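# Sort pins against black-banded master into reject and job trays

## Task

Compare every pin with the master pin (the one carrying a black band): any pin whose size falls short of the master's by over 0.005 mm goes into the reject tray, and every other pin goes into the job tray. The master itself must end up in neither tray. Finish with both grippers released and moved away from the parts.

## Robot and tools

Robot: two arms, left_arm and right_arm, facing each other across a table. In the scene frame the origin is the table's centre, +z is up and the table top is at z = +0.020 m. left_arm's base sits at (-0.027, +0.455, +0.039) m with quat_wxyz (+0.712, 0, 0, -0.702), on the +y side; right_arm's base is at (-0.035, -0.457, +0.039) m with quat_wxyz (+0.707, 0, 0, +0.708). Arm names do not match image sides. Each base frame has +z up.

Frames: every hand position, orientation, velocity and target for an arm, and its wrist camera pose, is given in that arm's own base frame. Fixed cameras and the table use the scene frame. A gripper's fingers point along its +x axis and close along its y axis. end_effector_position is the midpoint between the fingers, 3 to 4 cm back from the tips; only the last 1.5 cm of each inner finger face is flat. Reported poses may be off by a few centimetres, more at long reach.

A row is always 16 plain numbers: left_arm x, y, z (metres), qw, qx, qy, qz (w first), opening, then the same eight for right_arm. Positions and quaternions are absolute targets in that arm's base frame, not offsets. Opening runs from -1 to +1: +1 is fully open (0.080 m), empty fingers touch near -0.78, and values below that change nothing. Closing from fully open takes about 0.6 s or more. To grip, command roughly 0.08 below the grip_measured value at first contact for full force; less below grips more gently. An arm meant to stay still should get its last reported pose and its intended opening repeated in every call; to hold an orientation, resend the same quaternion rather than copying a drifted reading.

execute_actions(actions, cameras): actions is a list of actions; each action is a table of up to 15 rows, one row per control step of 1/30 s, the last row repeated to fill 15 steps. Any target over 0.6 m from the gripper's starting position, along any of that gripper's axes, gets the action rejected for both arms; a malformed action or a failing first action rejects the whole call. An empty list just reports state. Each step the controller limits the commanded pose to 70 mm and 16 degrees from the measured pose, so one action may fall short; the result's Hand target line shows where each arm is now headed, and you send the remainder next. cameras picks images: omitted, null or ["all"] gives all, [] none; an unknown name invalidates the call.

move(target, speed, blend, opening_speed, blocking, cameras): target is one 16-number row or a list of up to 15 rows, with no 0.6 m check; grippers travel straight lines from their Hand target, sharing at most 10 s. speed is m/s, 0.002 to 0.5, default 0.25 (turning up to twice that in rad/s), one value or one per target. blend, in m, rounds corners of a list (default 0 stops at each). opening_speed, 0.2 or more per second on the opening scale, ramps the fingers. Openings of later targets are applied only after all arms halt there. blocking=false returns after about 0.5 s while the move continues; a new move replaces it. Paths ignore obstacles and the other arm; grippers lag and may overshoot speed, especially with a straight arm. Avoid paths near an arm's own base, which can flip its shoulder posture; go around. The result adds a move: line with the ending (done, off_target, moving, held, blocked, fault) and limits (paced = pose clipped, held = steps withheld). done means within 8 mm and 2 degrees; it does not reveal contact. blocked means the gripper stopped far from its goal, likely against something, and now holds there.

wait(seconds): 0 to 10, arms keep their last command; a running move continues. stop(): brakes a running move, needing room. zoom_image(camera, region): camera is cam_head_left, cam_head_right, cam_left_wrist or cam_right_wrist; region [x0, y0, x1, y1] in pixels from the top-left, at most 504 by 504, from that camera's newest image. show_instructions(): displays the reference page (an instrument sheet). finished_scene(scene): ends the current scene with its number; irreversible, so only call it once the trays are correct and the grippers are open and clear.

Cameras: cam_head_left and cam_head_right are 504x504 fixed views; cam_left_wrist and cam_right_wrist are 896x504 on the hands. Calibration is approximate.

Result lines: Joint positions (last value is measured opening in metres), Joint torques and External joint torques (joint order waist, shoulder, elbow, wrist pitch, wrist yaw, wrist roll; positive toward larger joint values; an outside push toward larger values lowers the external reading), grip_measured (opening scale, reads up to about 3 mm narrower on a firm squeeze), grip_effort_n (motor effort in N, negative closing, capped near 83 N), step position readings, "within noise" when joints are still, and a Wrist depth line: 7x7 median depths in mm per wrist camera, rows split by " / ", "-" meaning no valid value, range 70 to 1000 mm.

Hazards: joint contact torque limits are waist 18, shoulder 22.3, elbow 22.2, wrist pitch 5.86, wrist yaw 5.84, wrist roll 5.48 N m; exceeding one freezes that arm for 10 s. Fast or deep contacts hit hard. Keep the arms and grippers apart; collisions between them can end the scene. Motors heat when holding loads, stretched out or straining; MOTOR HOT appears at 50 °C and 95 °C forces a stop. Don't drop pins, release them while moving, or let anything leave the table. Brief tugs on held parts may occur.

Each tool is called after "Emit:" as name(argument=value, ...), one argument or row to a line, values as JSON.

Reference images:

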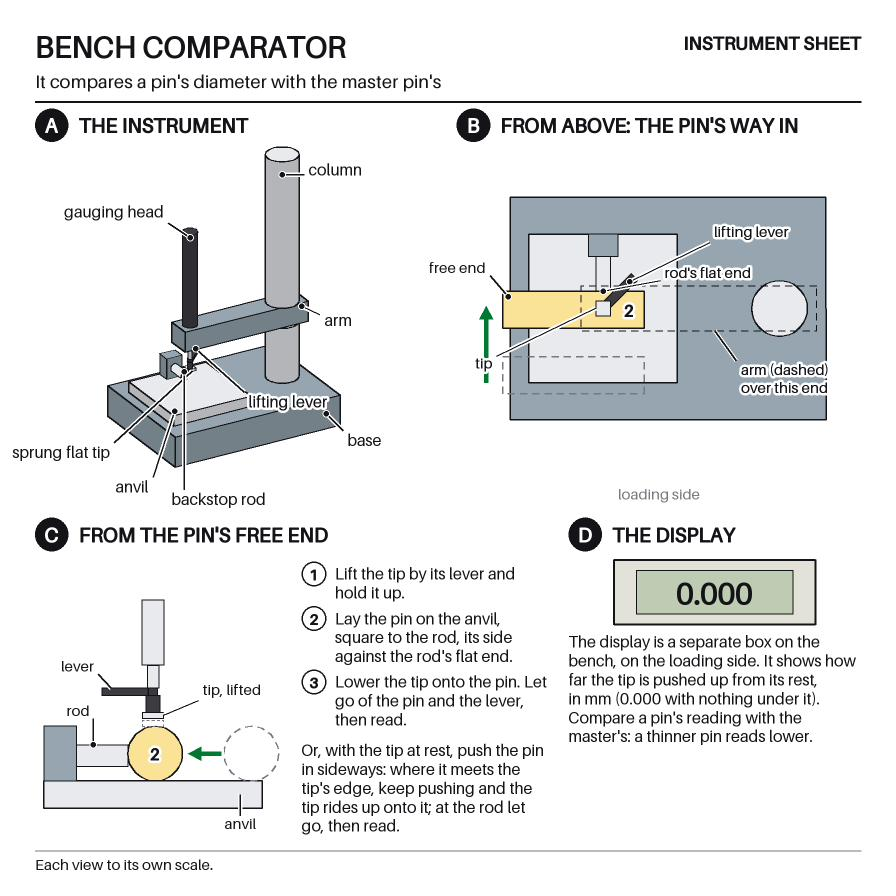

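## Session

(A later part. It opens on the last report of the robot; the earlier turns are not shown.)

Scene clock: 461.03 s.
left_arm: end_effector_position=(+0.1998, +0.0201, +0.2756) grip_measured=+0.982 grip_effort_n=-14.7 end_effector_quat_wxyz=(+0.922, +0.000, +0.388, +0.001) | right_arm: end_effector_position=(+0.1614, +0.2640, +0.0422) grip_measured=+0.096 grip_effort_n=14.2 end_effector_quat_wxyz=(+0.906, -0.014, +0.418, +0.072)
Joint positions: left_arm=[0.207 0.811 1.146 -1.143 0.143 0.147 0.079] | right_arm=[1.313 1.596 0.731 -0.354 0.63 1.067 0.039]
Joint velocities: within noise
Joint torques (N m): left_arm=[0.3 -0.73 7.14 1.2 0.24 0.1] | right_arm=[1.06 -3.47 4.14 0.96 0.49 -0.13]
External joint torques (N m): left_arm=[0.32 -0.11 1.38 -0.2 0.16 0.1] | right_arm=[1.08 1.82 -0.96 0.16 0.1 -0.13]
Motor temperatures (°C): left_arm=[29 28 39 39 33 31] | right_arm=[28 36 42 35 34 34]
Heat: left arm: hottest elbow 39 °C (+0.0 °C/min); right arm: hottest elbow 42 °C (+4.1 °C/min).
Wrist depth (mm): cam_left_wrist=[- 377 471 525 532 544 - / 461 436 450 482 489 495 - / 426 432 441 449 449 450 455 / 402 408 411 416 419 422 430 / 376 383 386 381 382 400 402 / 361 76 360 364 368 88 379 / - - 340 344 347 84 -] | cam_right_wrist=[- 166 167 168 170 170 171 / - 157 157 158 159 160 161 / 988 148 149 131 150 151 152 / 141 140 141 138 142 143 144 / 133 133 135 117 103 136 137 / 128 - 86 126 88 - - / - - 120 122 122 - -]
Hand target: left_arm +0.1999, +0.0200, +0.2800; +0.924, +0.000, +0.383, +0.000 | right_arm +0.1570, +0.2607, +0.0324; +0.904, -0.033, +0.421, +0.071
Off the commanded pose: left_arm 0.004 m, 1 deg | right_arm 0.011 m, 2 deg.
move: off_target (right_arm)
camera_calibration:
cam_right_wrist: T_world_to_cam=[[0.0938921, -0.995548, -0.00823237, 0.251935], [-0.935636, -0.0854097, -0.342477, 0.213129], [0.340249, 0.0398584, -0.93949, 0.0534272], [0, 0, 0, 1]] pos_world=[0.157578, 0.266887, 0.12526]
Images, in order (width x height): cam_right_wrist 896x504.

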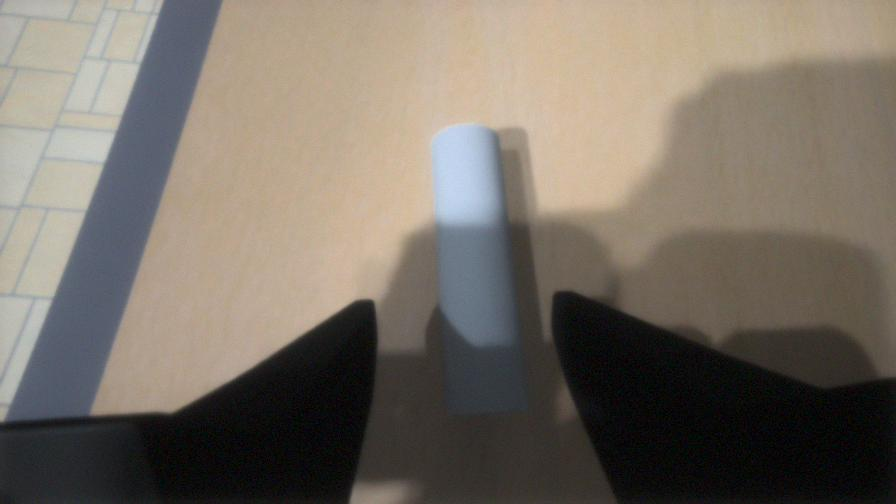

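Emit:
wait(
  seconds=0.1,
)

Emit:
zoom_image(
  camera="cam_head_left",
  region=[330, 230, 504, 400],
)

Emit:
zoom_image(
  camera="cam_head_right",
  region=[340, 230, 504, 400],
)

Scene clock: 465.73 s.
left_arm: end_effector_position=(+0.1998, +0.0201, +0.2756) grip_measured=+0.982 grip_effort_n=-14.7 end_effector_quat_wxyz=(+0.922, +0.000, +0.388, +0.001) | right_arm: end_effector_position=(+0.1614, +0.2641, +0.0422) grip_measured=+0.096 grip_effort_n=14.2 end_effector_quat_wxyz=(+0.906, -0.014, +0.418, +0.072)
Joint positions: left_arm=[0.207 0.811 1.146 -1.143 0.143 0.147 0.079] | right_arm=[1.313 1.596 0.731 -0.354 0.63 1.067 0.039]
Joint velocities: within noise
Joint torques (N m): left_arm=[0.29 -0.72 7.13 1.2 0.24 0.1] | right_arm=[1.06 -3.45 4.16 0.96 0.49 -0.12]
External joint torques (N m): left_arm=[0.28 -0.12 1.4 -0.18 0.17 0.1] | right_arm=[1.08 1.88 -0.99 0.15 0.11 -0.12]
Motor temperatures (°C): left_arm=[29 28 39 39 33 31] | right_arm=[28 35 41 35 34 34]
Heat: left arm: hottest elbow 39 °C (+0.0 °C/min); right arm: hottest elbow 41 °C (+3.0 °C/min).
Wrist depth (mm): cam_left_wrist=[- 376 471 524 536 544 - / 460 435 452 486 490 490 - / 425 432 441 448 448 450 456 / 401 407 411 415 420 423 433 / 378 382 384 383 384 399 402 / 362 76 361 364 368 88 379 / - - 340 343 347 84 -] | cam_right_wrist=[- 166 167 168 169 170 171 / - 157 157 159 159 160 160 / 986 148 149 131 151 151 152 / 141 140 141 138 142 143 144 / 133 133 135 117 103 136 136 / 128 - 86 126 88 - - / - - 120 122 122 - -]
Hand target: left_arm +0.1999, +0.0200, +0.2800; +0.924, +0.000, +0.383, +0.000 | right_arm +0.1571, +0.2607, +0.0324; +0.904, -0.033, +0.421, +0.071
Tool commands: left_gripper/opening=+0.98 right_gripper/opening=+0.1
Off the commanded pose: left_arm 0.004 m, 1 deg | right_arm 0.012 m, 2 deg.
wait: 0.10 s; at rest from the start
camera_calibration:
cam_left_wrist: T_world_to_cam=[[-0.018345, -0.999203, 0.0354455, 0.0202037], [-0.905607, 0.00158168, -0.424115, 0.330061], [0.423721, -0.0398801, -0.904915, 0.245339], [0, 0, 0, 1]] pos_world=[0.19532, 0.0294497, 0.361279]
cam_right_wrist: T_world_to_cam=[[0.0938929, -0.995545, -0.00859042, 0.252013], [-0.935603, -0.0852833, -0.342599, 0.213126], [0.34034, 0.0402049, -0.939442, 0.0533338], [0, 0, 0, 1]] pos_world=[0.157587, 0.266922, 0.125286]

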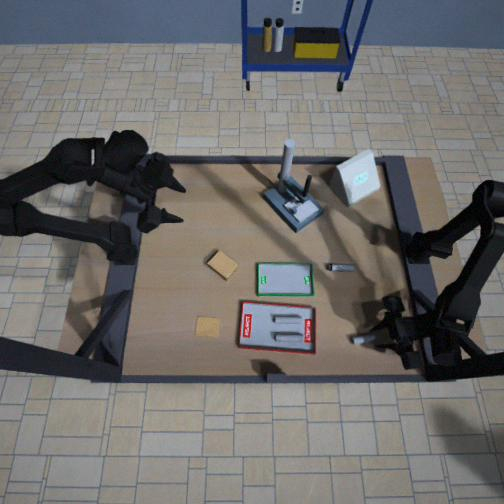

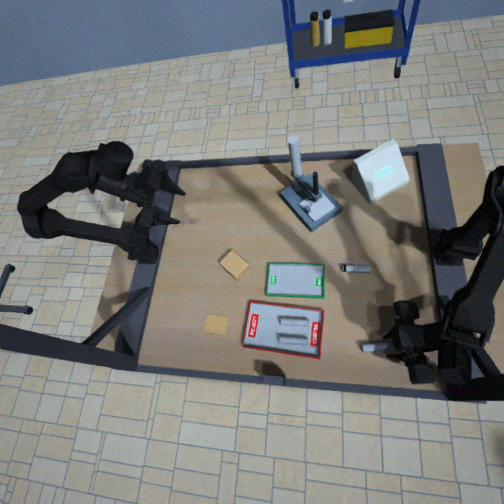

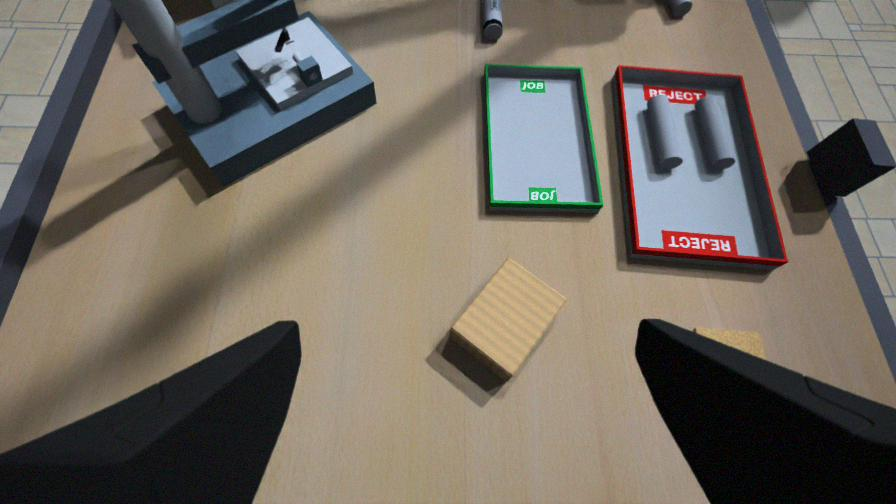

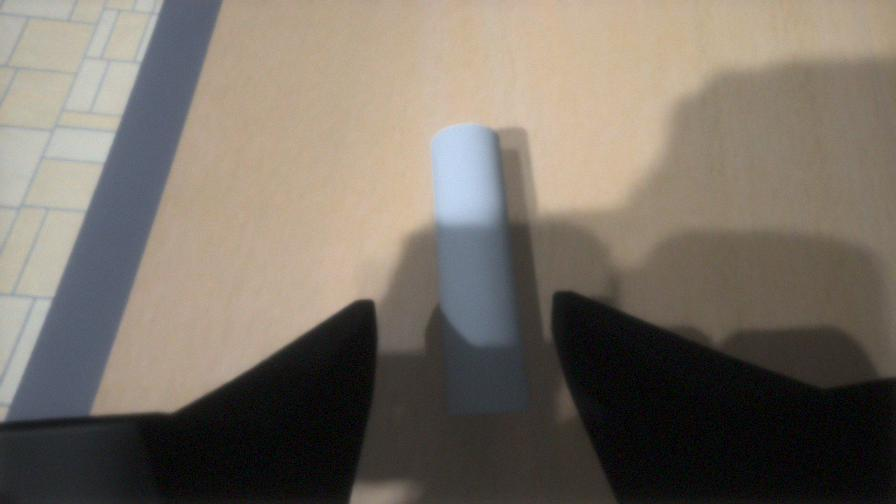

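Scaled by 2.897 from the camera's 504x504 image, which has a finer 720x720 frame.

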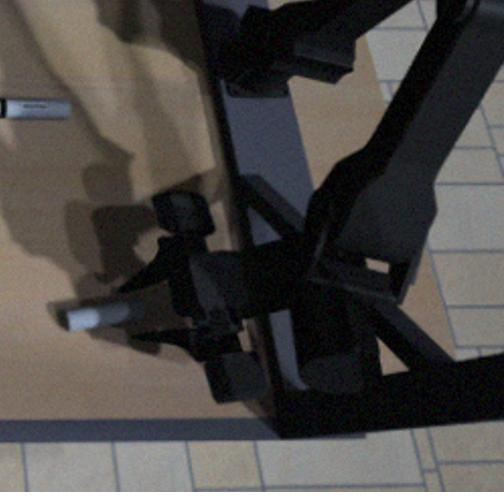

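Scaled by 2.965 from the camera's 504x504 image, which has a finer 720x720 frame.

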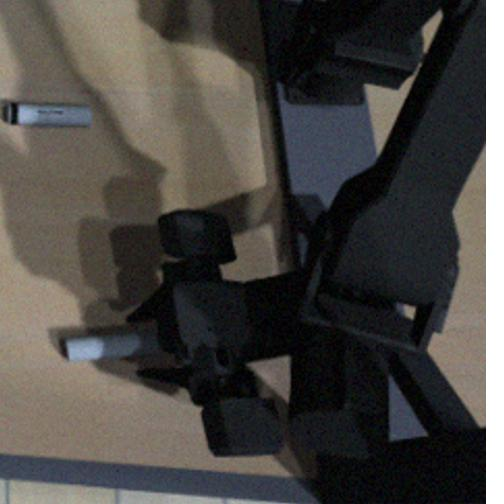

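Emit:
move(
  target=[
    [0.20, 0.02, 0.28, 0.92388, 0, 0.38268, 0, 0.98, 0.165, 0.24, 0.12, 0.9035, -0.0332, 0.4213, 0.0711, -0.80],
    [0.20, 0.02, 0.28, 0.92388, 0, 0.38268, 0, 0.98, 0.21, 0.22, 0.12, 0.5946, -0.3189, 0.2773, 0.6840, -0.80],
    [0.20, 0.02, 0.28, 0.92388, 0, 0.38268, 0, 0.98, 0.2024, 0.264, 0.06, 0.5946, -0.3189, 0.2773, 0.6840, -0.80],
  ],
  speed=[0.15,0.25,0.1],
  cameras=["cam_right_wrist"],
)

Scene clock: 479.73 s.
left_arm: end_effector_position=(+0.1998, +0.0201, +0.2756) grip_measured=+0.982 grip_effort_n=-14.7 end_effector_quat_wxyz=(+0.922, +0.000, +0.388, +0.001) | right_arm: end_effector_position=(+0.2044, +0.2647, +0.0647) grip_measured=-0.794 grip_effort_n=-30.5 end_effector_quat_wxyz=(+0.597, -0.320, +0.270, +0.684)
Joint positions: left_arm=[0.207 0.811 1.146 -1.143 0.143 0.147 0.079] | right_arm=[0.659 1.603 0.84 -0.398 -0.593 -0.93 0]
Joint velocities: within noise
Joint torques (N m): left_arm=[0.3 -0.72 7.14 1.2 0.24 0.1] | right_arm=[0.24 -5.8 5.23 0.95 -0.27 0.12]
External joint torques (N m): left_arm=[0.31 -0.06 1.36 -0.19 0.16 0.09] | right_arm=[0.27 -0.05 -0.25 0.07 0.08 0.12]
Motor temperatures (°C): left_arm=[29 28 39 39 33 31] | right_arm=[28 35 40 35 34 34]
Heat: left arm: hottest elbow 39 °C (+0.0 °C/min); right arm: hottest elbow 40 °C (+0.0 °C/min).
Wrist depth (mm): cam_left_wrist=[- 377 471 528 532 541 - / 459 436 449 481 488 495 - / 426 431 442 447 444 453 456 / 401 405 411 416 421 424 430 / 377 384 385 382 384 400 403 / 362 76 360 364 367 88 377 / - - 340 343 347 84 -] | cam_right_wrist=[- - - - - - - / 176 178 178 178 178 - - / 169 169 169 169 169 169 169 / 160 161 160 161 161 161 161 / 153 153 153 94 153 153 153 / - 147 - 84 - - - / - - - - - - -]
Hand target: left_arm +0.1999, +0.0200, +0.2800; +0.924, +0.000, +0.383, +0.000 | right_arm +0.2024, +0.2639, +0.0600; +0.595, -0.319, +0.277, +0.684
Off the commanded pose: left_arm 0.004 m, 1 deg | right_arm 0.005 m, 1 deg.
move: done
camera_calibration:
cam_right_wrist: T_world_to_cam=[[0.995042, 0.0913513, 0.0393183, -0.226211], [0.0992982, -0.934632, -0.341473, 0.274292], [0.00555408, 0.343684, -0.939069, 0.0478913], [0, 0, 0, 1]] pos_world=[0.197587, 0.260567, 0.147531]
Images, in order (width x height): cam_right_wrist 896x504.

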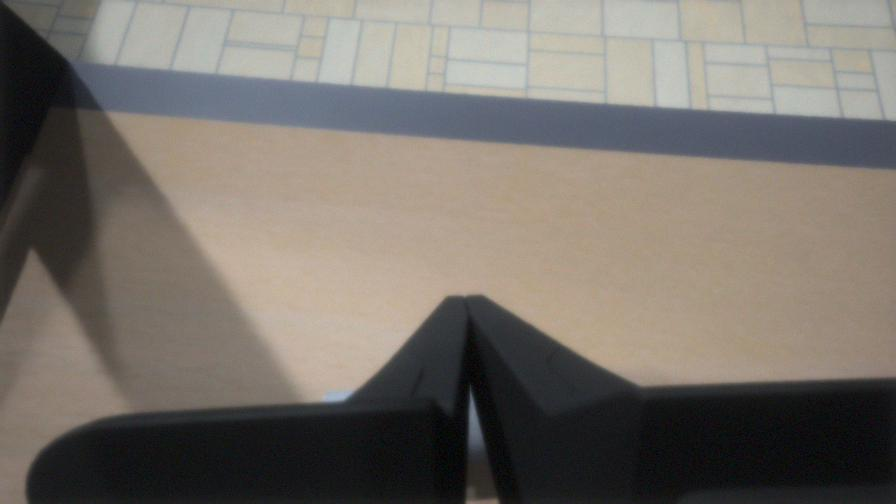

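Emit:
move(
  target=[0.20, 0.02, 0.28, 0.92388, 0, 0.38268, 0, 0.98, 0.2024, 0.264, 0.026, 0.5946, -0.3189, 0.2773, 0.6840, -0.80],
  speed=0.05,
  cameras=["cam_right_wrist"],
)

Scene clock: 483.57 s.
left_arm: end_effector_position=(+0.1998, +0.0201, +0.2756) grip_measured=+0.982 grip_effort_n=-14.7 end_effector_quat_wxyz=(+0.922, +0.000, +0.388, +0.001) | right_arm: end_effector_position=(+0.2050, +0.2666, +0.0331) grip_measured=-0.794 grip_effort_n=-30.9 end_effector_quat_wxyz=(+0.598, -0.320, +0.266, +0.685)
Joint positions: left_arm=[0.207 0.811 1.146 -1.143 0.143 0.147 0.079] | right_arm=[0.662 1.685 0.773 -0.242 -0.595 -0.93 0]
Joint velocities: within noise
Joint torques (N m): left_arm=[0.29 -0.72 7.13 1.2 0.24 0.1] | right_arm=[0 -5.51 4.46 0.93 -0.18 0.13]
External joint torques (N m): left_arm=[0.3 -0.09 1.34 -0.2 0.17 0.1] | right_arm=[0.02 0.46 -0.61 0.03 0.17 0.13]
Motor temperatures (°C): left_arm=[29 28 39 39 33 31] | right_arm=[28 35 40 35 33 34]
Heat: left arm: hottest elbow 39 °C (+0.0 °C/min); right arm: hottest elbow 40 °C (+0.0 °C/min).
Wrist depth (mm): cam_left_wrist=[- 378 470 525 534 544 - / 460 437 451 482 490 492 - / 425 432 439 450 449 451 455 / 400 407 410 415 419 422 429 / 376 383 386 382 384 399 402 / 362 76 362 362 368 88 378 / - - 340 343 346 84 -] | cam_right_wrist=[152 151 151 - - - - / 142 142 143 143 143 144 144 / 135 135 135 136 136 136 136 / 128 128 128 128 129 129 130 / 122 122 122 94 124 123 123 / 117 117 - 84 - - - / - - - - - - -]
Hand target: left_arm +0.1999, +0.0200, +0.2800; +0.924, +0.000, +0.383, +0.000 | right_arm +0.2023, +0.2639, +0.0262; +0.595, -0.319, +0.277, +0.684
Off the commanded pose: left_arm 0.004 m, 1 deg | right_arm 0.008 m, 1 deg.
move: done
camera_calibration:
cam_right_wrist: T_world_to_cam=[[0.994477, 0.0947764, 0.0450775, -0.226723], [0.104558, -0.931811, -0.347557, 0.263672], [0.00906348, 0.350351, -0.936575, 0.0149876], [0, 0, 0, 1]] pos_world=[0.197766, 0.261929, 0.115898]
Images, in order (width x height): cam_right_wrist 896x504.

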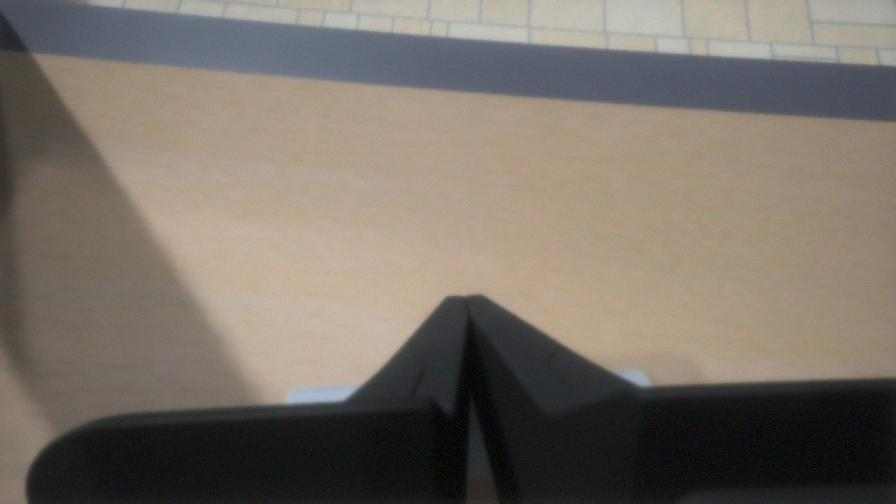

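Emit:
move(
  target=[
    [0.20, 0.02, 0.28, 0.92388, 0, 0.38268, 0, 0.98, 0.2180, 0.160, 0.028, 0.5946, -0.3189, 0.2773, 0.6840, -0.80],
    [0.20, 0.02, 0.28, 0.92388, 0, 0.38268, 0, 0.98, 0.2160, 0.125, 0.11, 0.5946, -0.3189, 0.2773, 0.6840, -0.80],
  ],
  speed=[0.04,0.1],
  cameras=["cam_right_wrist"],
)

Scene clock: 490.67 s.
left_arm: end_effector_position=(+0.1998, +0.0201, +0.2756) grip_measured=+0.982 grip_effort_n=-14.7 end_effector_quat_wxyz=(+0.922, +0.000, +0.388, +0.001) | right_arm: end_effector_position=(+0.2137, +0.1248, +0.1057) grip_measured=-0.794 grip_effort_n=-30.9 end_effector_quat_wxyz=(+0.591, -0.315, +0.284, +0.686)
Joint positions: left_arm=[0.207 0.811 1.146 -1.143 0.143 0.147 0.079] | right_arm=[0.129 1.467 0.916 -1.046 -0.694 -1.584 0]
Joint velocities: within noise
Joint torques (N m): left_arm=[0.29 -0.72 7.13 1.2 0.24 0.1] | right_arm=[-0.22 -6.42 6.72 0.11 -0.55 -0.14]
External joint torques (N m): left_arm=[0.3 -0.07 1.37 -0.19 0.17 0.09] | right_arm=[-0.22 -1.88 1.42 -0.13 -0.11 -0.14]
Motor temperatures (°C): left_arm=[29 28 39 39 33 31] | right_arm=[28 35 39 35 33 34]
Heat: left arm: hottest elbow 39 °C (+0.0 °C/min); right arm: hottest elbow 39 °C (-1.0 °C/min).
Wrist depth (mm): cam_left_wrist=[- 378 470 525 535 542 - / 457 435 450 484 490 489 - / 424 432 441 445 450 451 457 / 403 407 411 416 420 422 431 / 377 382 385 382 383 401 402 / 363 76 360 363 367 88 379 / - - 339 344 347 84 -] | cam_right_wrist=[228 248 249 246 243 240 233 / 218 237 235 232 230 227 219 / 208 224 222 220 218 215 209 / 206 213 211 194 203 204 199 / 202 202 201 94 197 195 191 / 196 195 - 84 - - - / - - - - - - -]
Hand target: left_arm +0.1999, +0.0200, +0.2800; +0.924, +0.000, +0.383, +0.000 | right_arm +0.2159, +0.1249, +0.1099; +0.595, -0.319, +0.277, +0.684
Off the commanded pose: left_arm 0.004 m, 1 deg | right_arm 0.005 m, 1 deg.
move: done
camera_calibration:
cam_right_wrist: T_world_to_cam=[[0.995815, 0.0908474, 0.0100038, -0.221345], [0.0890624, -0.939974, -0.329418, 0.158265], [-0.0205235, 0.32893, -0.944131, 0.142365], [0, 0, 0, 1]] pos_world=[0.209245, 0.122046, 0.188761]
Images, in order (width x height): cam_right_wrist 896x504.

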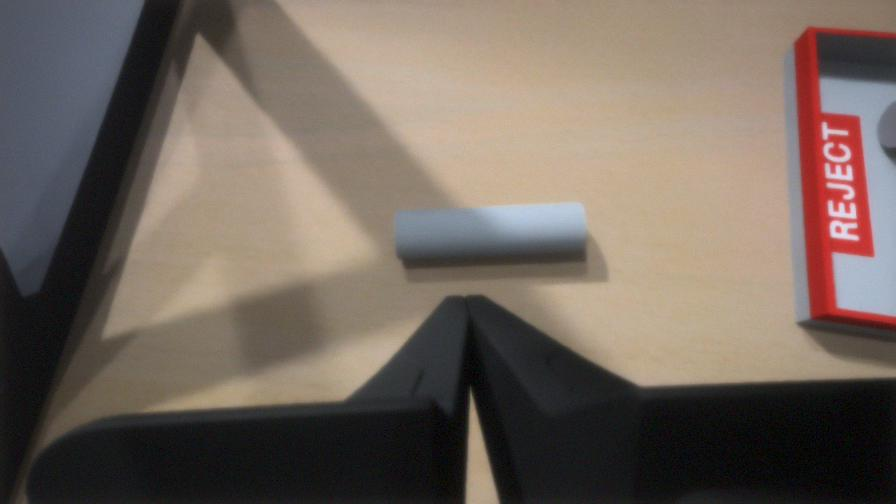

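Emit:
move(
  target=[
    [0.20, 0.02, 0.28, 0.92388, 0, 0.38268, 0, 0.98, 0.17, 0.185, 0.12, 0.9046, -0.0258, 0.4218, 0.0553, 0.1],
    [0.20, 0.02, 0.28, 0.92388, 0, 0.38268, 0, 0.98, 0.160, 0.194, 0.07, 0.9046, -0.0258, 0.4218, 0.0553, 0.1],
    [0.20, 0.02, 0.28, 0.92388, 0, 0.38268, 0, 0.98, 0.175, 0.194, 0.031, 0.9046, -0.0258, 0.4218, 0.0553, 0.1],
  ],
  speed=[0.25,0.1,0.06],
  cameras=["cam_right_wrist"],
)

Scene clock: 502.73 s.
left_arm: end_effector_position=(+0.1998, +0.0201, +0.2756) grip_measured=+0.982 grip_effort_n=-14.7 end_effector_quat_wxyz=(+0.922, +0.000, +0.388, +0.001) | right_arm: end_effector_position=(+0.1755, +0.1964, +0.0345) grip_measured=+0.096 grip_effort_n=14.2 end_effector_quat_wxyz=(+0.906, -0.020, +0.419, +0.057)
Joint positions: left_arm=[0.207 0.811 1.146 -1.143 0.143 0.147 0.079] | right_arm=[1.165 1.384 0.498 -0.272 0.589 0.92 0.039]
Joint velocities: within noise
Joint torques (N m): left_arm=[0.3 -0.72 7.13 1.21 0.24 0.1] | right_arm=[-0.21 -3.78 4.84 0.98 0.28 -0.15]
External joint torques (N m): left_arm=[0.29 -0.09 1.37 -0.19 0.17 0.09] | right_arm=[-0.16 -0.06 -0.27 0.1 -0.08 -0.15]
Motor temperatures (°C): left_arm=[29 28 40 39 33 31] | right_arm=[28 35 39 34 34 34]
Heat: left arm: hottest elbow 40 °C (+1.0 °C/min); right arm: hottest elbow 39 °C (-3.0 °C/min).
Wrist depth (mm): cam_left_wrist=[- 376 474 526 533 541 - / 461 435 449 484 489 492 - / 427 432 442 448 447 451 456 / 401 406 412 416 419 423 430 / 377 383 384 383 383 399 402 / 360 76 361 364 367 88 379 / - - 340 343 346 84 -] | cam_right_wrist=[152 154 156 158 160 162 164 / 143 145 147 149 151 153 154 / 136 137 139 122 142 145 146 / 129 130 132 115 135 137 138 / 123 124 126 110 94 130 131 / 119 - 76 108 87 - - / - - 113 115 116 - -]
Hand target: left_arm +0.1999, +0.0200, +0.2800; +0.924, +0.000, +0.383, +0.000 | right_arm +0.1749, +0.1940, +0.0311; +0.905, -0.026, +0.422, +0.055
Off the commanded pose: left_arm 0.004 m, 1 deg | right_arm 0.004 m, 1 deg.
move: done
camera_calibration:
cam_right_wrist: T_world_to_cam=[[0.0725682, -0.997242, 0.0155476, 0.18649], [-0.937631, -0.0735275, -0.339768, 0.215826], [0.339974, 0.0100784, -0.940381, 0.0500351], [0, 0, 0, 1]] pos_world=[0.171821, 0.201341, 0.117483]
Images, in order (width x height): cam_right_wrist 896x504.

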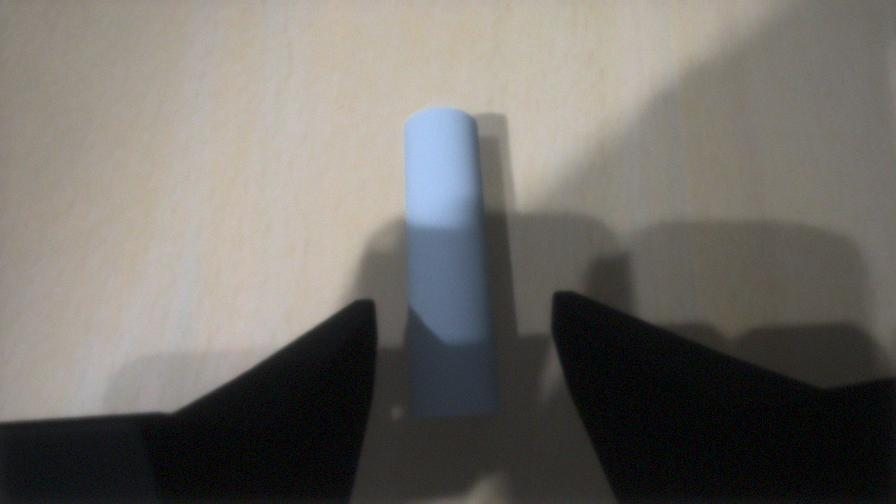

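Emit:
move(
  target=[
    [0.20, 0.02, 0.28, 0.92388, 0, 0.38268, 0, 0.98, 0.168, 0.1972, 0.0205, 0.9046, -0.0258, 0.4218, 0.0553, 0.1],
  ],
  speed=0.05,
  cameras=["cam_right_wrist"],
)

Scene clock: 507.13 s.
left_arm: end_effector_position=(+0.1998, +0.0201, +0.2756) grip_measured=+0.982 grip_effort_n=-14.7 end_effector_quat_wxyz=(+0.922, +0.000, +0.388, +0.001) | right_arm: end_effector_position=(+0.1690, +0.1992, +0.0234) grip_measured=+0.096 grip_effort_n=14.2 end_effector_quat_wxyz=(+0.905, -0.022, +0.421, +0.058)
Joint positions: left_arm=[0.207 0.811 1.146 -1.143 0.143 0.147 0.079] | right_arm=[1.197 1.428 0.482 -0.236 0.598 0.956 0.039]
Joint velocities: within noise
Joint torques (N m): left_arm=[0.3 -0.72 7.13 1.21 0.24 0.1] | right_arm=[0.2 -3.85 4.65 0.95 0.5 0.13]
External joint torques (N m): left_arm=[0.29 -0.09 1.36 -0.19 0.17 0.1] | right_arm=[0.19 0.03 -0.32 0.08 0.14 0.13]
Motor temperatures (°C): left_arm=[29 28 40 39 33 31] | right_arm=[28 34 39 34 34 34]
Heat: left arm: hottest elbow 40 °C (+1.0 °C/min); right arm: hottest elbow 39 °C (-3.0 °C/min).
Wrist depth (mm): cam_left_wrist=[- 376 469 527 533 542 - / 459 435 452 484 491 492 - / 424 431 440 449 445 450 456 / 402 406 411 417 420 420 432 / 378 383 387 383 383 399 400 / 361 76 361 364 367 88 380 / - - 341 344 346 84 -] | cam_right_wrist=[138 139 142 144 146 148 150 / 130 132 134 115 138 139 141 / 124 125 127 108 130 132 134 / 119 119 120 103 123 125 127 / 112 114 115 98 104 119 120 / 108 - 76 110 94 - - / - - 86 105 108 - -]
Hand target: left_arm +0.1999, +0.0200, +0.2800; +0.924, +0.000, +0.383, +0.000 | right_arm +0.1681, +0.1972, +0.0206; +0.905, -0.026, +0.422, +0.055
Off the commanded pose: left_arm 0.004 m, 1 deg | right_arm 0.004 m, 1 deg.
move: done
camera_calibration:
cam_right_wrist: T_world_to_cam=[[0.0750872, -0.997011, 0.0181726, 0.18936], [-0.938922, -0.0768265, -0.335446, 0.207012], [0.335839, 0.00812504, -0.941884, 0.0429258], [0, 0, 0, 1]] pos_world=[0.165733, 0.204349, 0.106431]
Images, in order (width x height): cam_right_wrist 896x504.

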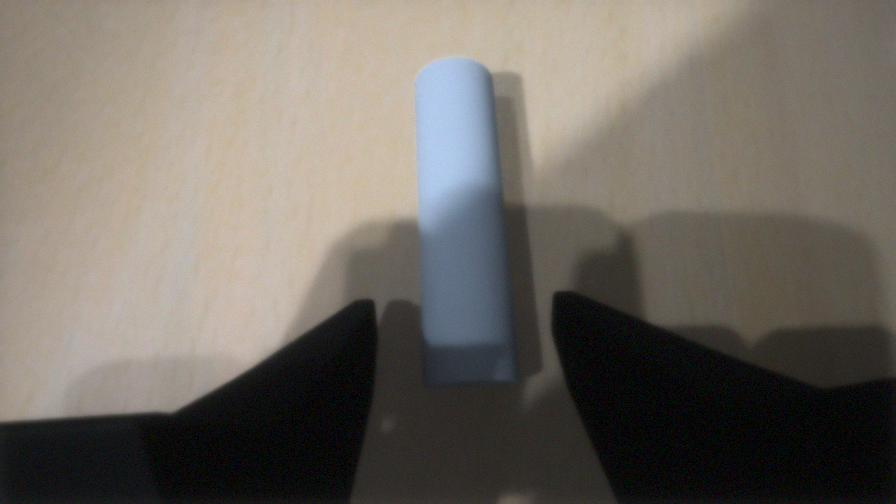

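Emit:
move(
  target=[
    [0.20, 0.02, 0.28, 0.92388, 0, 0.38268, 0, 0.98, 0.168, 0.1972, 0.0205, 0.9046, -0.0258, 0.4218, 0.0553, -0.60],
    [0.20, 0.02, 0.28, 0.92388, 0, 0.38268, 0, 0.98, 0.170, 0.190, 0.10, 0.9046, -0.0258, 0.4218, 0.0553, -0.60],
    [0.20, 0.02, 0.28, 0.92388, 0, 0.38268, 0, 0.98, 0.24, 0.04, 0.15, 0.8740, 0.1057, 0.4075, -0.2267, -0.60],
    [0.20, 0.02, 0.28, 0.92388, 0, 0.38268, 0, 0.98, 0.28, -0.107, 0.13, 0.8129, 0.1869, 0.3790, -0.4009, -0.60],
  ],
  speed=[0.05,0.1,0.25,0.2],
  blend=[0,0.02,0.03,0],
  opening_speed=0.8,
  cameras=["cam_right_wrist"],
)

Scene clock: 523.87 s.
left_arm: end_effector_position=(+0.1998, +0.0201, +0.2756) grip_measured=+0.982 grip_effort_n=-14.7 end_effector_quat_wxyz=(+0.922, +0.000, +0.388, +0.001) | right_arm: end_effector_position=(+0.2748, -0.1052, +0.1232) grip_measured=-0.390 grip_effort_n=-83.5 end_effector_quat_wxyz=(+0.808, +0.185, +0.389, -0.401)
Joint positions: left_arm=[0.207 0.811 1.146 -1.143 0.143 0.147 0.079] | right_arm=[-0.133 1.267 0.802 -0.591 0.467 0.653 0.017]
Joint velocities: within noise
Joint torques (N m): left_arm=[0.29 -0.73 7.14 1.2 0.24 0.1] | right_arm=[-0.23 -4.65 8.69 1.31 0.36 -0.14]
External joint torques (N m): left_arm=[0.3 -0.09 1.37 -0.19 0.17 0.1] | right_arm=[-0.21 -0.71 2.56 0.29 0.09 -0.14]
Motor temperatures (°C): left_arm=[29 28 40 39 33 31] | right_arm=[28 34 39 35 34 34]
Heat: left arm: hottest elbow 40 °C (+1.0 °C/min); right arm: hottest elbow 39 °C (-3.0 °C/min).
Wrist depth (mm): cam_left_wrist=[- 376 470 524 533 541 - / 460 438 450 483 491 493 - / 425 431 440 446 448 449 457 / 402 406 411 414 420 422 431 / 377 383 386 381 383 399 402 / 361 76 359 363 369 88 378 / - - 340 343 347 84 -] | cam_right_wrist=[241 243 125 222 262 265 140 / 230 229 174 115 250 204 148 / 220 194 184 108 237 201 157 / 211 185 181 103 226 198 169 / 201 203 206 96 215 194 183 / 195 198 - 198 86 - - / - - - 194 - - -]
Hand target: left_arm +0.1999, +0.0200, +0.2800; +0.924, +0.000, +0.383, +0.000 | right_arm +0.2798, -0.1070, +0.1300; +0.813, +0.187, +0.379, -0.401
Off the commanded pose: left_arm 0.004 m, 1 deg | right_arm 0.009 m, 1 deg.
move: off_target (right_arm)
camera_calibration:
cam_right_wrist: T_world_to_cam=[[-0.820454, -0.570292, 0.040283, 0.164413], [-0.55169, 0.771267, -0.317468, 0.296962], [0.14998, -0.282691, -0.947413, 0.125054], [0, 0, 0, 1]] pos_world=[0.279969, -0.0999218, 0.206131]
Images, in order (width x height): cam_right_wrist 896x504.

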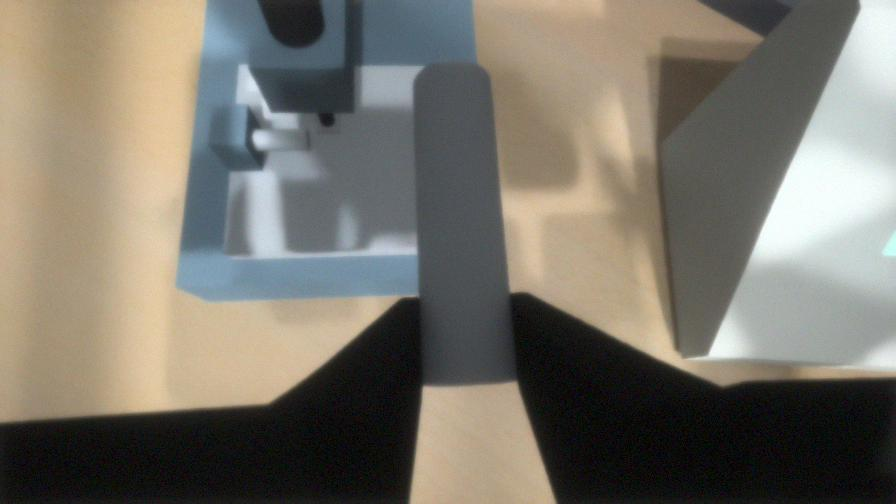

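Emit:
move(
  target=[
    [0.20, 0.02, 0.28, 0.92388, 0, 0.38268, 0, 0.98, 0.3035, -0.1230, 0.10, 0.8129, 0.1869, 0.3790, -0.4009, -0.60],
    [0.20, 0.02, 0.28, 0.92388, 0, 0.38268, 0, 0.98, 0.3035, -0.1230, 0.065, 0.8129, 0.1869, 0.3790, -0.4009, -0.60],
    [0.20, 0.02, 0.28, 0.92388, 0, 0.38268, 0, 0.98, 0.3342, -0.0994, 0.0660, 0.8129, 0.1869, 0.3790, -0.4009, -0.60],
  ],
  speed=[0.1,0.05,0.03],
  cameras=["cam_right_wrist"],
)

Scene clock: 531.00 s.
left_arm: end_effector_position=(+0.1998, +0.0201, +0.2756) grip_measured=+0.982 grip_effort_n=-14.7 end_effector_quat_wxyz=(+0.922, +0.000, +0.388, +0.001) | right_arm: end_effector_position=(+0.3279, -0.1050, +0.0673) grip_measured=-0.390 grip_effort_n=-83.5 end_effector_quat_wxyz=(+0.810, +0.184, +0.376, -0.411)
Joint positions: left_arm=[0.207 0.811 1.146 -1.143 0.143 0.147 0.079] | right_arm=[-0.095 1.574 0.808 -0.293 0.511 0.7 0.017]
Joint velocities: within noise
Joint torques (N m): left_arm=[0.3 -0.73 7.13 1.2 0.24 0.1] | right_arm=[1.01 -5.01 7.47 1.18 -0.24 0.07]
External joint torques (N m): left_arm=[0.31 -0.12 1.4 -0.19 0.17 0.09] | right_arm=[1 0.66 1.81 0.13 -0.53 0.07]
Motor temperatures (°C): left_arm=[29 28 40 39 33 31] | right_arm=[28 34 41 35 34 34]
Heat: left arm: hottest elbow 40 °C (+1.0 °C/min); right arm: hottest elbow 41 °C (+1.0 °C/min).
Wrist depth (mm): cam_left_wrist=[- 376 446 516 535 544 - / 460 436 450 482 489 494 - / 426 432 442 447 448 449 457 / 401 406 411 417 420 424 431 / 378 383 385 382 383 398 401 / 361 76 360 364 367 88 378 / - - 340 343 346 84 -] | cam_right_wrist=[182 184 152 - 158 202 206 / 173 175 118 109 139 190 194 / 164 165 123 108 132 180 180 / 156 158 121 103 125 170 173 / 149 150 117 96 94 160 165 / - 146 - 146 86 - - / - - - 142 - - -]
Hand target: left_arm +0.1999, +0.0200, +0.2800; +0.924, +0.000, +0.383, +0.000 | right_arm +0.3340, -0.0994, +0.0661; +0.813, +0.187, +0.379, -0.401
Off the commanded pose: left_arm 0.004 m, 1 deg | right_arm 0.009 m, 1 deg.
move: off_target (right_arm)
camera_calibration:
cam_right_wrist: T_world_to_cam=[[-0.831739, -0.553909, 0.0373576, 0.215988], [-0.531508, 0.775053, -0.341749, 0.303815], [0.160344, -0.304102, -0.939048, 0.0579817], [0, 0, 0, 1]] pos_world=[0.331829, -0.0982022, 0.150207]
Images, in order (width x height): cam_right_wrist 896x504.

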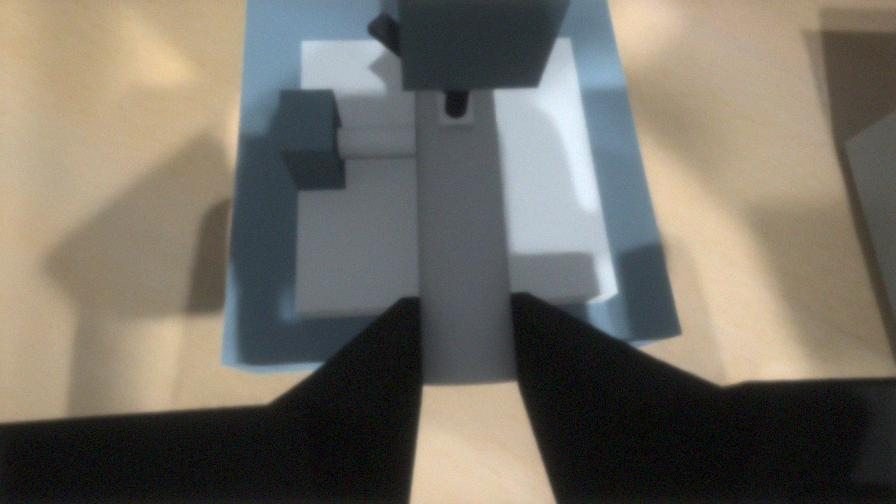

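Emit:
move(
  target=[
    [0.20, 0.02, 0.28, 0.92388, 0, 0.38268, 0, 0.98, 0.3275, -0.1058, 0.0660, 0.8129, 0.1869, 0.3790, -0.4009, -0.60],
    [0.20, 0.02, 0.28, 0.92388, 0, 0.38268, 0, 0.98, 0.3275, -0.1058, 0.0660, 0.8129, 0.1869, 0.3790, -0.4009, -0.05],
    [0.20, 0.02, 0.28, 0.92388, 0, 0.38268, 0, 0.98, 0.3005, -0.070, 0.12, 0.8129, 0.1869, 0.3790, -0.4009, -0.05],
    [0.20, 0.02, 0.28, 0.92388, 0, 0.38268, 0, 0.98, 0.25, -0.06, 0.19, 0.8129, 0.1869, 0.3790, -0.4009, -0.05],
  ],
  speed=[0.03,0.03,0.12,0.2],
  opening_speed=0.6,
  cameras=["cam_right_wrist"],
)

Emit:
zoom_image(
  camera="cam_right_wrist",
  region=[745, 150, 875, 215],
)

Scene clock: 538.50 s.
left_arm: end_effector_position=(+0.1998, +0.0201, +0.2756) grip_measured=+0.982 grip_effort_n=-14.7 end_effector_quat_wxyz=(+0.922, +0.000, +0.388, +0.001) | right_arm: end_effector_position=(+0.2489, -0.0603, +0.1850) grip_measured=-0.054 grip_effort_n=14.2 end_effector_quat_wxyz=(+0.810, +0.183, +0.386, -0.402)
Joint positions: left_arm=[0.207 0.811 1.146 -1.143 0.143 0.147 0.079] | right_arm=[0.085 1.158 0.989 -0.994 0.569 0.873 0.033]
Joint velocities: within noise
Joint torques (N m): left_arm=[0.3 -0.73 7.13 1.2 0.24 0.1] | right_arm=[0.23 -4.61 7.85 0.69 0.48 0.15]
External joint torques (N m): left_arm=[0.3 -0.09 1.35 -0.2 0.17 0.09] | right_arm=[0.23 -1.47 1.66 -0.22 0.14 0.15]
Motor temperatures (°C): left_arm=[29 28 40 39 33 31] | right_arm=[28 34 41 35 34 34]
Heat: left arm: hottest elbow 40 °C (+1.0 °C/min); right arm: hottest elbow 41 °C (+1.0 °C/min).
Wrist depth (mm): cam_left_wrist=[- 377 455 524 533 541 - / 459 435 450 481 488 490 - / 425 431 441 448 447 452 457 / 402 407 412 415 420 423 430 / 377 385 386 382 382 399 401 / 361 76 362 366 367 88 377 / - - 339 345 346 84 -] | cam_right_wrist=[319 325 288 303 346 230 217 / 302 309 252 283 327 228 226 / 288 293 257 267 309 241 241 / 276 280 279 285 294 260 261 / 263 267 269 276 103 286 291 / 250 - - 264 80 - - / - - - 253 - - -]
Hand target: left_arm +0.1999, +0.0200, +0.2800; +0.924, +0.000, +0.383, +0.000 | right_arm +0.2499, -0.0600, +0.1899; +0.813, +0.187, +0.379, -0.401
Off the commanded pose: left_arm 0.004 m, 1 deg | right_arm 0.005 m, 1 deg.
move: done
camera_calibration:
cam_right_wrist: T_world_to_cam=[[-0.820032, -0.570886, 0.0404526, 0.166126], [-0.551228, 0.768829, -0.324113, 0.268635], [0.153931, -0.288082, -0.945153, 0.198395], [0, 0, 0, 1]] pos_world=[0.253769, -0.054541, 0.267862]
Images, in order (width x height): cam_right_wrist 896x504.

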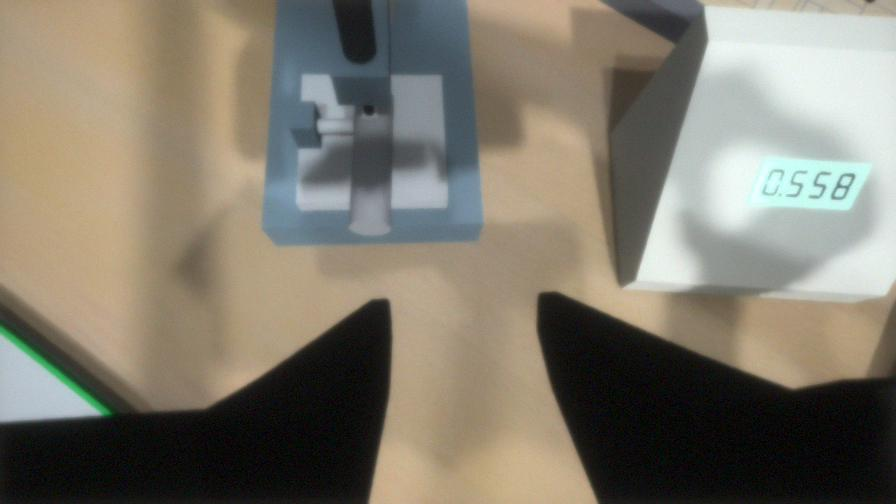

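Scaled by 3.877 from the camera's 896x504 image, which has a finer 1280x720 frame.

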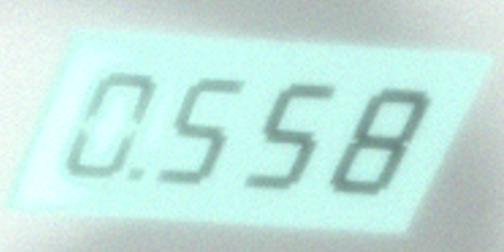

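Emit:
move(
  target=[
    [0.20, 0.02, 0.28, 0.92388, 0, 0.38268, 0, 0.98, 0.298, -0.071, 0.118, 0.8129, 0.1869, 0.3790, -0.4009, -0.05],
    [0.20, 0.02, 0.28, 0.92388, 0, 0.38268, 0, 0.98, 0.325, -0.1073, 0.0635, 0.8129, 0.1869, 0.3790, -0.4009, -0.05],
    [0.20, 0.02, 0.28, 0.92388, 0, 0.38268, 0, 0.98, 0.325, -0.1073, 0.0635, 0.8129, 0.1869, 0.3790, -0.4009, -0.60],
    [0.20, 0.02, 0.28, 0.92388, 0, 0.38268, 0, 0.98, 0.3005, -0.126, 0.068, 0.8129, 0.1869, 0.3790, -0.4009, -0.60],
    [0.20, 0.02, 0.28, 0.92388, 0, 0.38268, 0, 0.98, 0.295, -0.120, 0.13, 0.8129, 0.1869, 0.3790, -0.4009, -0.60],
  ],
  speed=[0.2,0.1,0.1,0.05,0.1],
  opening_speed=0.8,
  cameras=["cam_right_wrist"],
)

Emit:
move(
  target=[
    [0.20, 0.02, 0.28, 0.92388, 0, 0.38268, 0, 0.98, 0.21, 0.10, 0.12, 0.9063, 0, 0.4226, 0, -0.60],
    [0.20, 0.02, 0.28, 0.92388, 0, 0.38268, 0, 0.98, 0.203, 0.118, 0.05, 0.9063, 0, 0.4226, 0, -0.60],
  ],
  speed=[0.25,0.1],
  cameras=["cam_right_wrist"],
)

Scene clock: 554.70 s.
left_arm: end_effector_position=(+0.1998, +0.0201, +0.2756) grip_measured=+0.982 grip_effort_n=-14.7 end_effector_quat_wxyz=(+0.922, +0.000, +0.388, +0.001) | right_arm: end_effector_position=(+0.2907, -0.1189, +0.1186) grip_measured=-0.390 grip_effort_n=-83.5 end_effector_quat_wxyz=(+0.806, +0.184, +0.396, -0.400)
Joint positions: left_arm=[0.207 0.811 1.146 -1.143 0.143 0.147 0.079] | right_arm=[-0.184 1.351 0.847 -0.545 0.438 0.602 0.017]
Joint velocities: within noise
Joint torques (N m): left_arm=[0.29 -0.72 7.14 1.2 0.24 0.1] | right_arm=[0.22 -7.35 8.56 1.06 0.55 0.14]
External joint torques (N m): left_arm=[0.28 -0.05 1.36 -0.19 0.17 0.09] | right_arm=[0.19 -2.81 2.36 -0.02 0.3 0.14]
Motor temperatures (°C): left_arm=[29 28 40 39 33 31] | right_arm=[28 34 42 35 34 34]
Heat: left arm: hottest elbow 40 °C (+0.0 °C/min); right arm: hottest elbow 42 °C (+3.0 °C/min).
Wrist depth (mm): cam_left_wrist=[- 376 471 528 535 542 - / 458 436 450 485 489 491 - / 425 432 441 446 447 452 457 / 401 407 412 417 420 423 431 / 375 383 386 383 383 397 401 / 362 76 360 364 369 88 378 / - - 340 345 346 84 -] | cam_right_wrist=[230 233 116 211 252 257 241 / 220 221 113 115 240 246 147 / 211 185 175 108 229 210 146 / 202 176 169 103 219 206 152 / 195 187 168 97 209 203 163 / 189 192 - 108 86 - - / - - - 190 - - -]
Hand target: left_arm +0.1999, +0.0200, +0.2800; +0.924, +0.000, +0.383, +0.000 | right_arm +0.2948, -0.1199, +0.1300; +0.813, +0.187, +0.379, -0.401
Off the commanded pose: left_arm 0.004 m, 1 deg | right_arm 0.012 m, 2 deg.
move: off_target (right_arm)
camera_calibration:
cam_right_wrist: T_world_to_cam=[[-0.817842, -0.573353, 0.0489976, 0.167677], [-0.558802, 0.770978, -0.305504, 0.31554], [0.137386, -0.277234, -0.950929, 0.119096], [0, 0, 0, 1]] pos_world=[0.297096, -0.114119, 0.201435]
Images, in order (width x height): cam_right_wrist 896x504.

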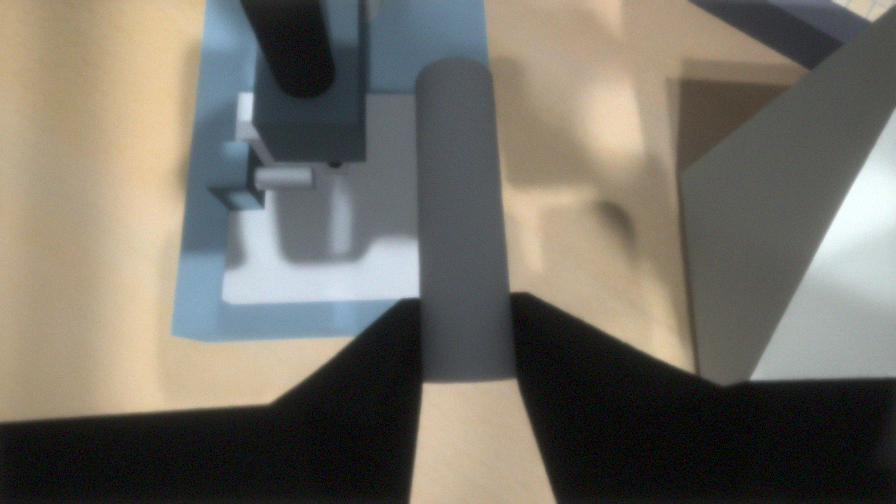

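Scene clock: 557.90 s.
left_arm: end_effector_position=(+0.1998, +0.0201, +0.2756) grip_measured=+0.982 grip_effort_n=-14.7 end_effector_quat_wxyz=(+0.922, +0.000, +0.388, +0.001) | right_arm: end_effector_position=(+0.2023, +0.1180, +0.0496) grip_measured=-0.390 grip_effort_n=-83.5 end_effector_quat_wxyz=(+0.905, -0.001, +0.426, +0.002)
Joint positions: left_arm=[0.207 0.811 1.146 -1.143 0.143 0.147 0.079] | right_arm=[0.835 1.102 0.392 -0.352 0.489 0.701 0.017]
Joint velocities: within noise
Joint torques (N m): left_arm=[0.29 -0.72 7.13 1.2 0.24 0.1] | right_arm=[0.21 -2.84 6.09 1.3 0.6 0.14]
External joint torques (N m): left_arm=[0.29 -0.09 1.36 -0.19 0.17 0.1] | right_arm=[0.24 -0.46 0.32 0.26 0.31 0.14]
Motor temperatures (°C): left_arm=[29 28 40 39 33 31] | right_arm=[28 34 42 35 34 34]
Heat: left arm: hottest elbow 40 °C (+0.0 °C/min); right arm: hottest elbow 42 °C (+3.0 °C/min).
Wrist depth (mm): cam_left_wrist=[- 377 471 525 532 539 - / 460 437 450 483 490 489 - / 425 432 441 448 447 450 457 / 401 406 411 416 420 423 431 / 377 385 385 382 383 400 403 / 362 76 360 364 368 88 378 / - - 340 343 346 84 -] | cam_right_wrist=[164 167 169 171 174 178 180 / 156 158 161 116 167 169 171 / 149 151 153 109 158 145 162 / 142 144 146 103 150 135 154 / 136 137 139 96 142 128 147 / 131 133 - 101 86 - - / - - - 129 - - -]
Hand target: left_arm +0.1999, +0.0200, +0.2800; +0.924, +0.000, +0.383, +0.000 | right_arm +0.2030, +0.1180, +0.0501; +0.906, +0.000, +0.423, +0.000
Off the commanded pose: left_arm 0.004 m, 1 deg | right_arm 0.001 m, 1 deg.
move: done
camera_calibration:
cam_right_wrist: T_world_to_cam=[[-0.0438927, -0.998667, 0.0271599, 0.129253], [-0.94466, 0.0326417, -0.326423, 0.228599], [0.325101, -0.0399844, -0.944834, 0.065099], [0, 0, 0, 1]] pos_world=[0.200458, 0.124222, 0.132617]
Images, in order (width x height): cam_right_wrist 896x504.

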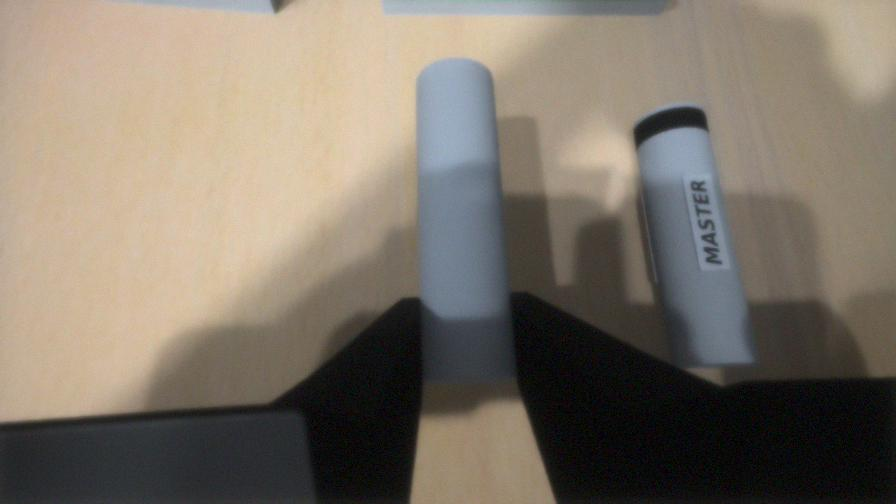

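Emit:
move(
  target=[0.20, 0.02, 0.28, 0.92388, 0, 0.38268, 0, 0.98, 0.203, 0.120, 0.0240, 0.9063, 0, 0.4226, 0, -0.60],
  speed=0.06,
  cameras=[],
)

Emit:
move(
  target=[0.20, 0.02, 0.28, 0.92388, 0, 0.38268, 0, 0.98, 0.203, 0.120, 0.0200, 0.9063, 0, 0.4226, 0, -0.60],
  speed=0.03,
  cameras=[],
)

Scene clock: 563.50 s.
left_arm: end_effector_position=(+0.1998, +0.0201, +0.2756) grip_measured=+0.982 grip_effort_n=-14.7 end_effector_quat_wxyz=(+0.922, +0.000, +0.388, +0.001) | right_arm: end_effector_position=(+0.2031, +0.1204, +0.0247) grip_measured=-0.390 grip_effort_n=-83.5 end_effector_quat_wxyz=(+0.906, +0.000, +0.424, +0.002)
Joint positions: left_arm=[0.207 0.811 1.146 -1.143 0.143 0.147 0.079] | right_arm=[0.843 1.203 0.324 -0.183 0.496 0.71 0.017]
Joint velocities: within noise
Joint torques (N m): left_arm=[0.29 -0.73 7.14 1.2 0.24 0.1] | right_arm=[0.2 -2.89 5.39 1.23 0.5 0.13]
External joint torques (N m): left_arm=[0.29 -0.07 1.38 -0.18 0.17 0.1] | right_arm=[0.21 -0.28 0.05 0.18 0.21 0.12]
Motor temperatures (°C): left_arm=[29 28 40 39 33 31] | right_arm=[28 34 41 36 34 34]
Heat: left arm: hottest elbow 40 °C (+0.0 °C/min); right arm: hottest elbow 41 °C (+2.0 °C/min).
Wrist depth (mm): cam_left_wrist=[- 377 472 527 530 542 - / 460 436 449 483 488 493 - / 425 433 442 448 445 451 457 / 401 406 411 416 420 422 431 / 377 383 385 381 383 400 402 / 363 76 361 364 367 88 378 / - - 340 344 346 84 -] | cam_right_wrist=[138 139 142 143 146 149 151 / 130 132 134 116 138 123 142 / 124 125 127 109 131 121 134 / 119 120 121 103 124 124 127 / 113 114 116 97 118 118 120 / 109 110 - 110 86 - - / - - - 107 - - -]
Hand target: left_arm +0.1999, +0.0200, +0.2800; +0.924, +0.000, +0.383, +0.000 | right_arm +0.2030, +0.1200, +0.0240; +0.906, +0.000, +0.423, +0.000
Off the commanded pose: left_arm 0.004 m, 1 deg | right_arm 0.001 m, 0 deg.
move: done
No camera images: "cameras" was empty.

Scene clock: 564.30 s.
left_arm: end_effector_position=(+0.1998, +0.0201, +0.2756) grip_measured=+0.982 grip_effort_n=-14.7 end_effector_quat_wxyz=(+0.922, +0.000, +0.388, +0.001) | right_arm: end_effector_position=(+0.2050, +0.1217, +0.0235) grip_measured=-0.390 grip_effort_n=-83.5 end_effector_quat_wxyz=(+0.908, +0.003, +0.419, +0.002)
Joint positions: left_arm=[0.207 0.811 1.146 -1.143 0.143 0.147 0.079] | right_arm=[0.843 1.216 0.318 -0.153 0.5 0.71 0.017]
Joint velocities: within noise
Joint torques (N m): left_arm=[0.29 -0.72 7.13 1.21 0.24 0.1] | right_arm=[0.2 -2.48 4.87 1.13 0.35 0.13]
External joint torques (N m): left_arm=[0.3 -0.09 1.36 -0.19 0.17 0.09] | right_arm=[0.21 0.16 -0.34 0.1 0.07 0.13]
Motor temperatures (°C): left_arm=[29 28 40 39 33 31] | right_arm=[28 34 41 36 34 34]
Heat: left arm: hottest elbow 40 °C (+0.0 °C/min); right arm: hottest elbow 41 °C (+2.0 °C/min).
Wrist depth (mm): cam_left_wrist=[- 376 471 525 532 543 - / 459 438 450 485 492 490 - / 424 430 440 448 447 453 456 / 400 408 412 415 421 424 431 / 376 383 385 382 382 401 402 / 363 76 359 364 367 88 379 / - - 339 344 346 84 -] | cam_right_wrist=[139 140 142 144 146 148 150 / 131 133 134 116 138 123 141 / 125 126 127 109 130 129 132 / 120 120 121 103 124 123 124 / 113 114 116 97 117 118 102 / 109 110 - 109 86 - - / - - - 106 - - -]
Hand target: left_arm +0.1999, +0.0200, +0.2800; +0.924, +0.000, +0.383, +0.000 | right_arm +0.2030, +0.1200, +0.0201; +0.906, +0.000, +0.423, +0.000
Off the commanded pose: left_arm 0.004 m, 1 deg | right_arm 0.004 m, 1 deg.
move: done
No camera images: "cameras" was empty.


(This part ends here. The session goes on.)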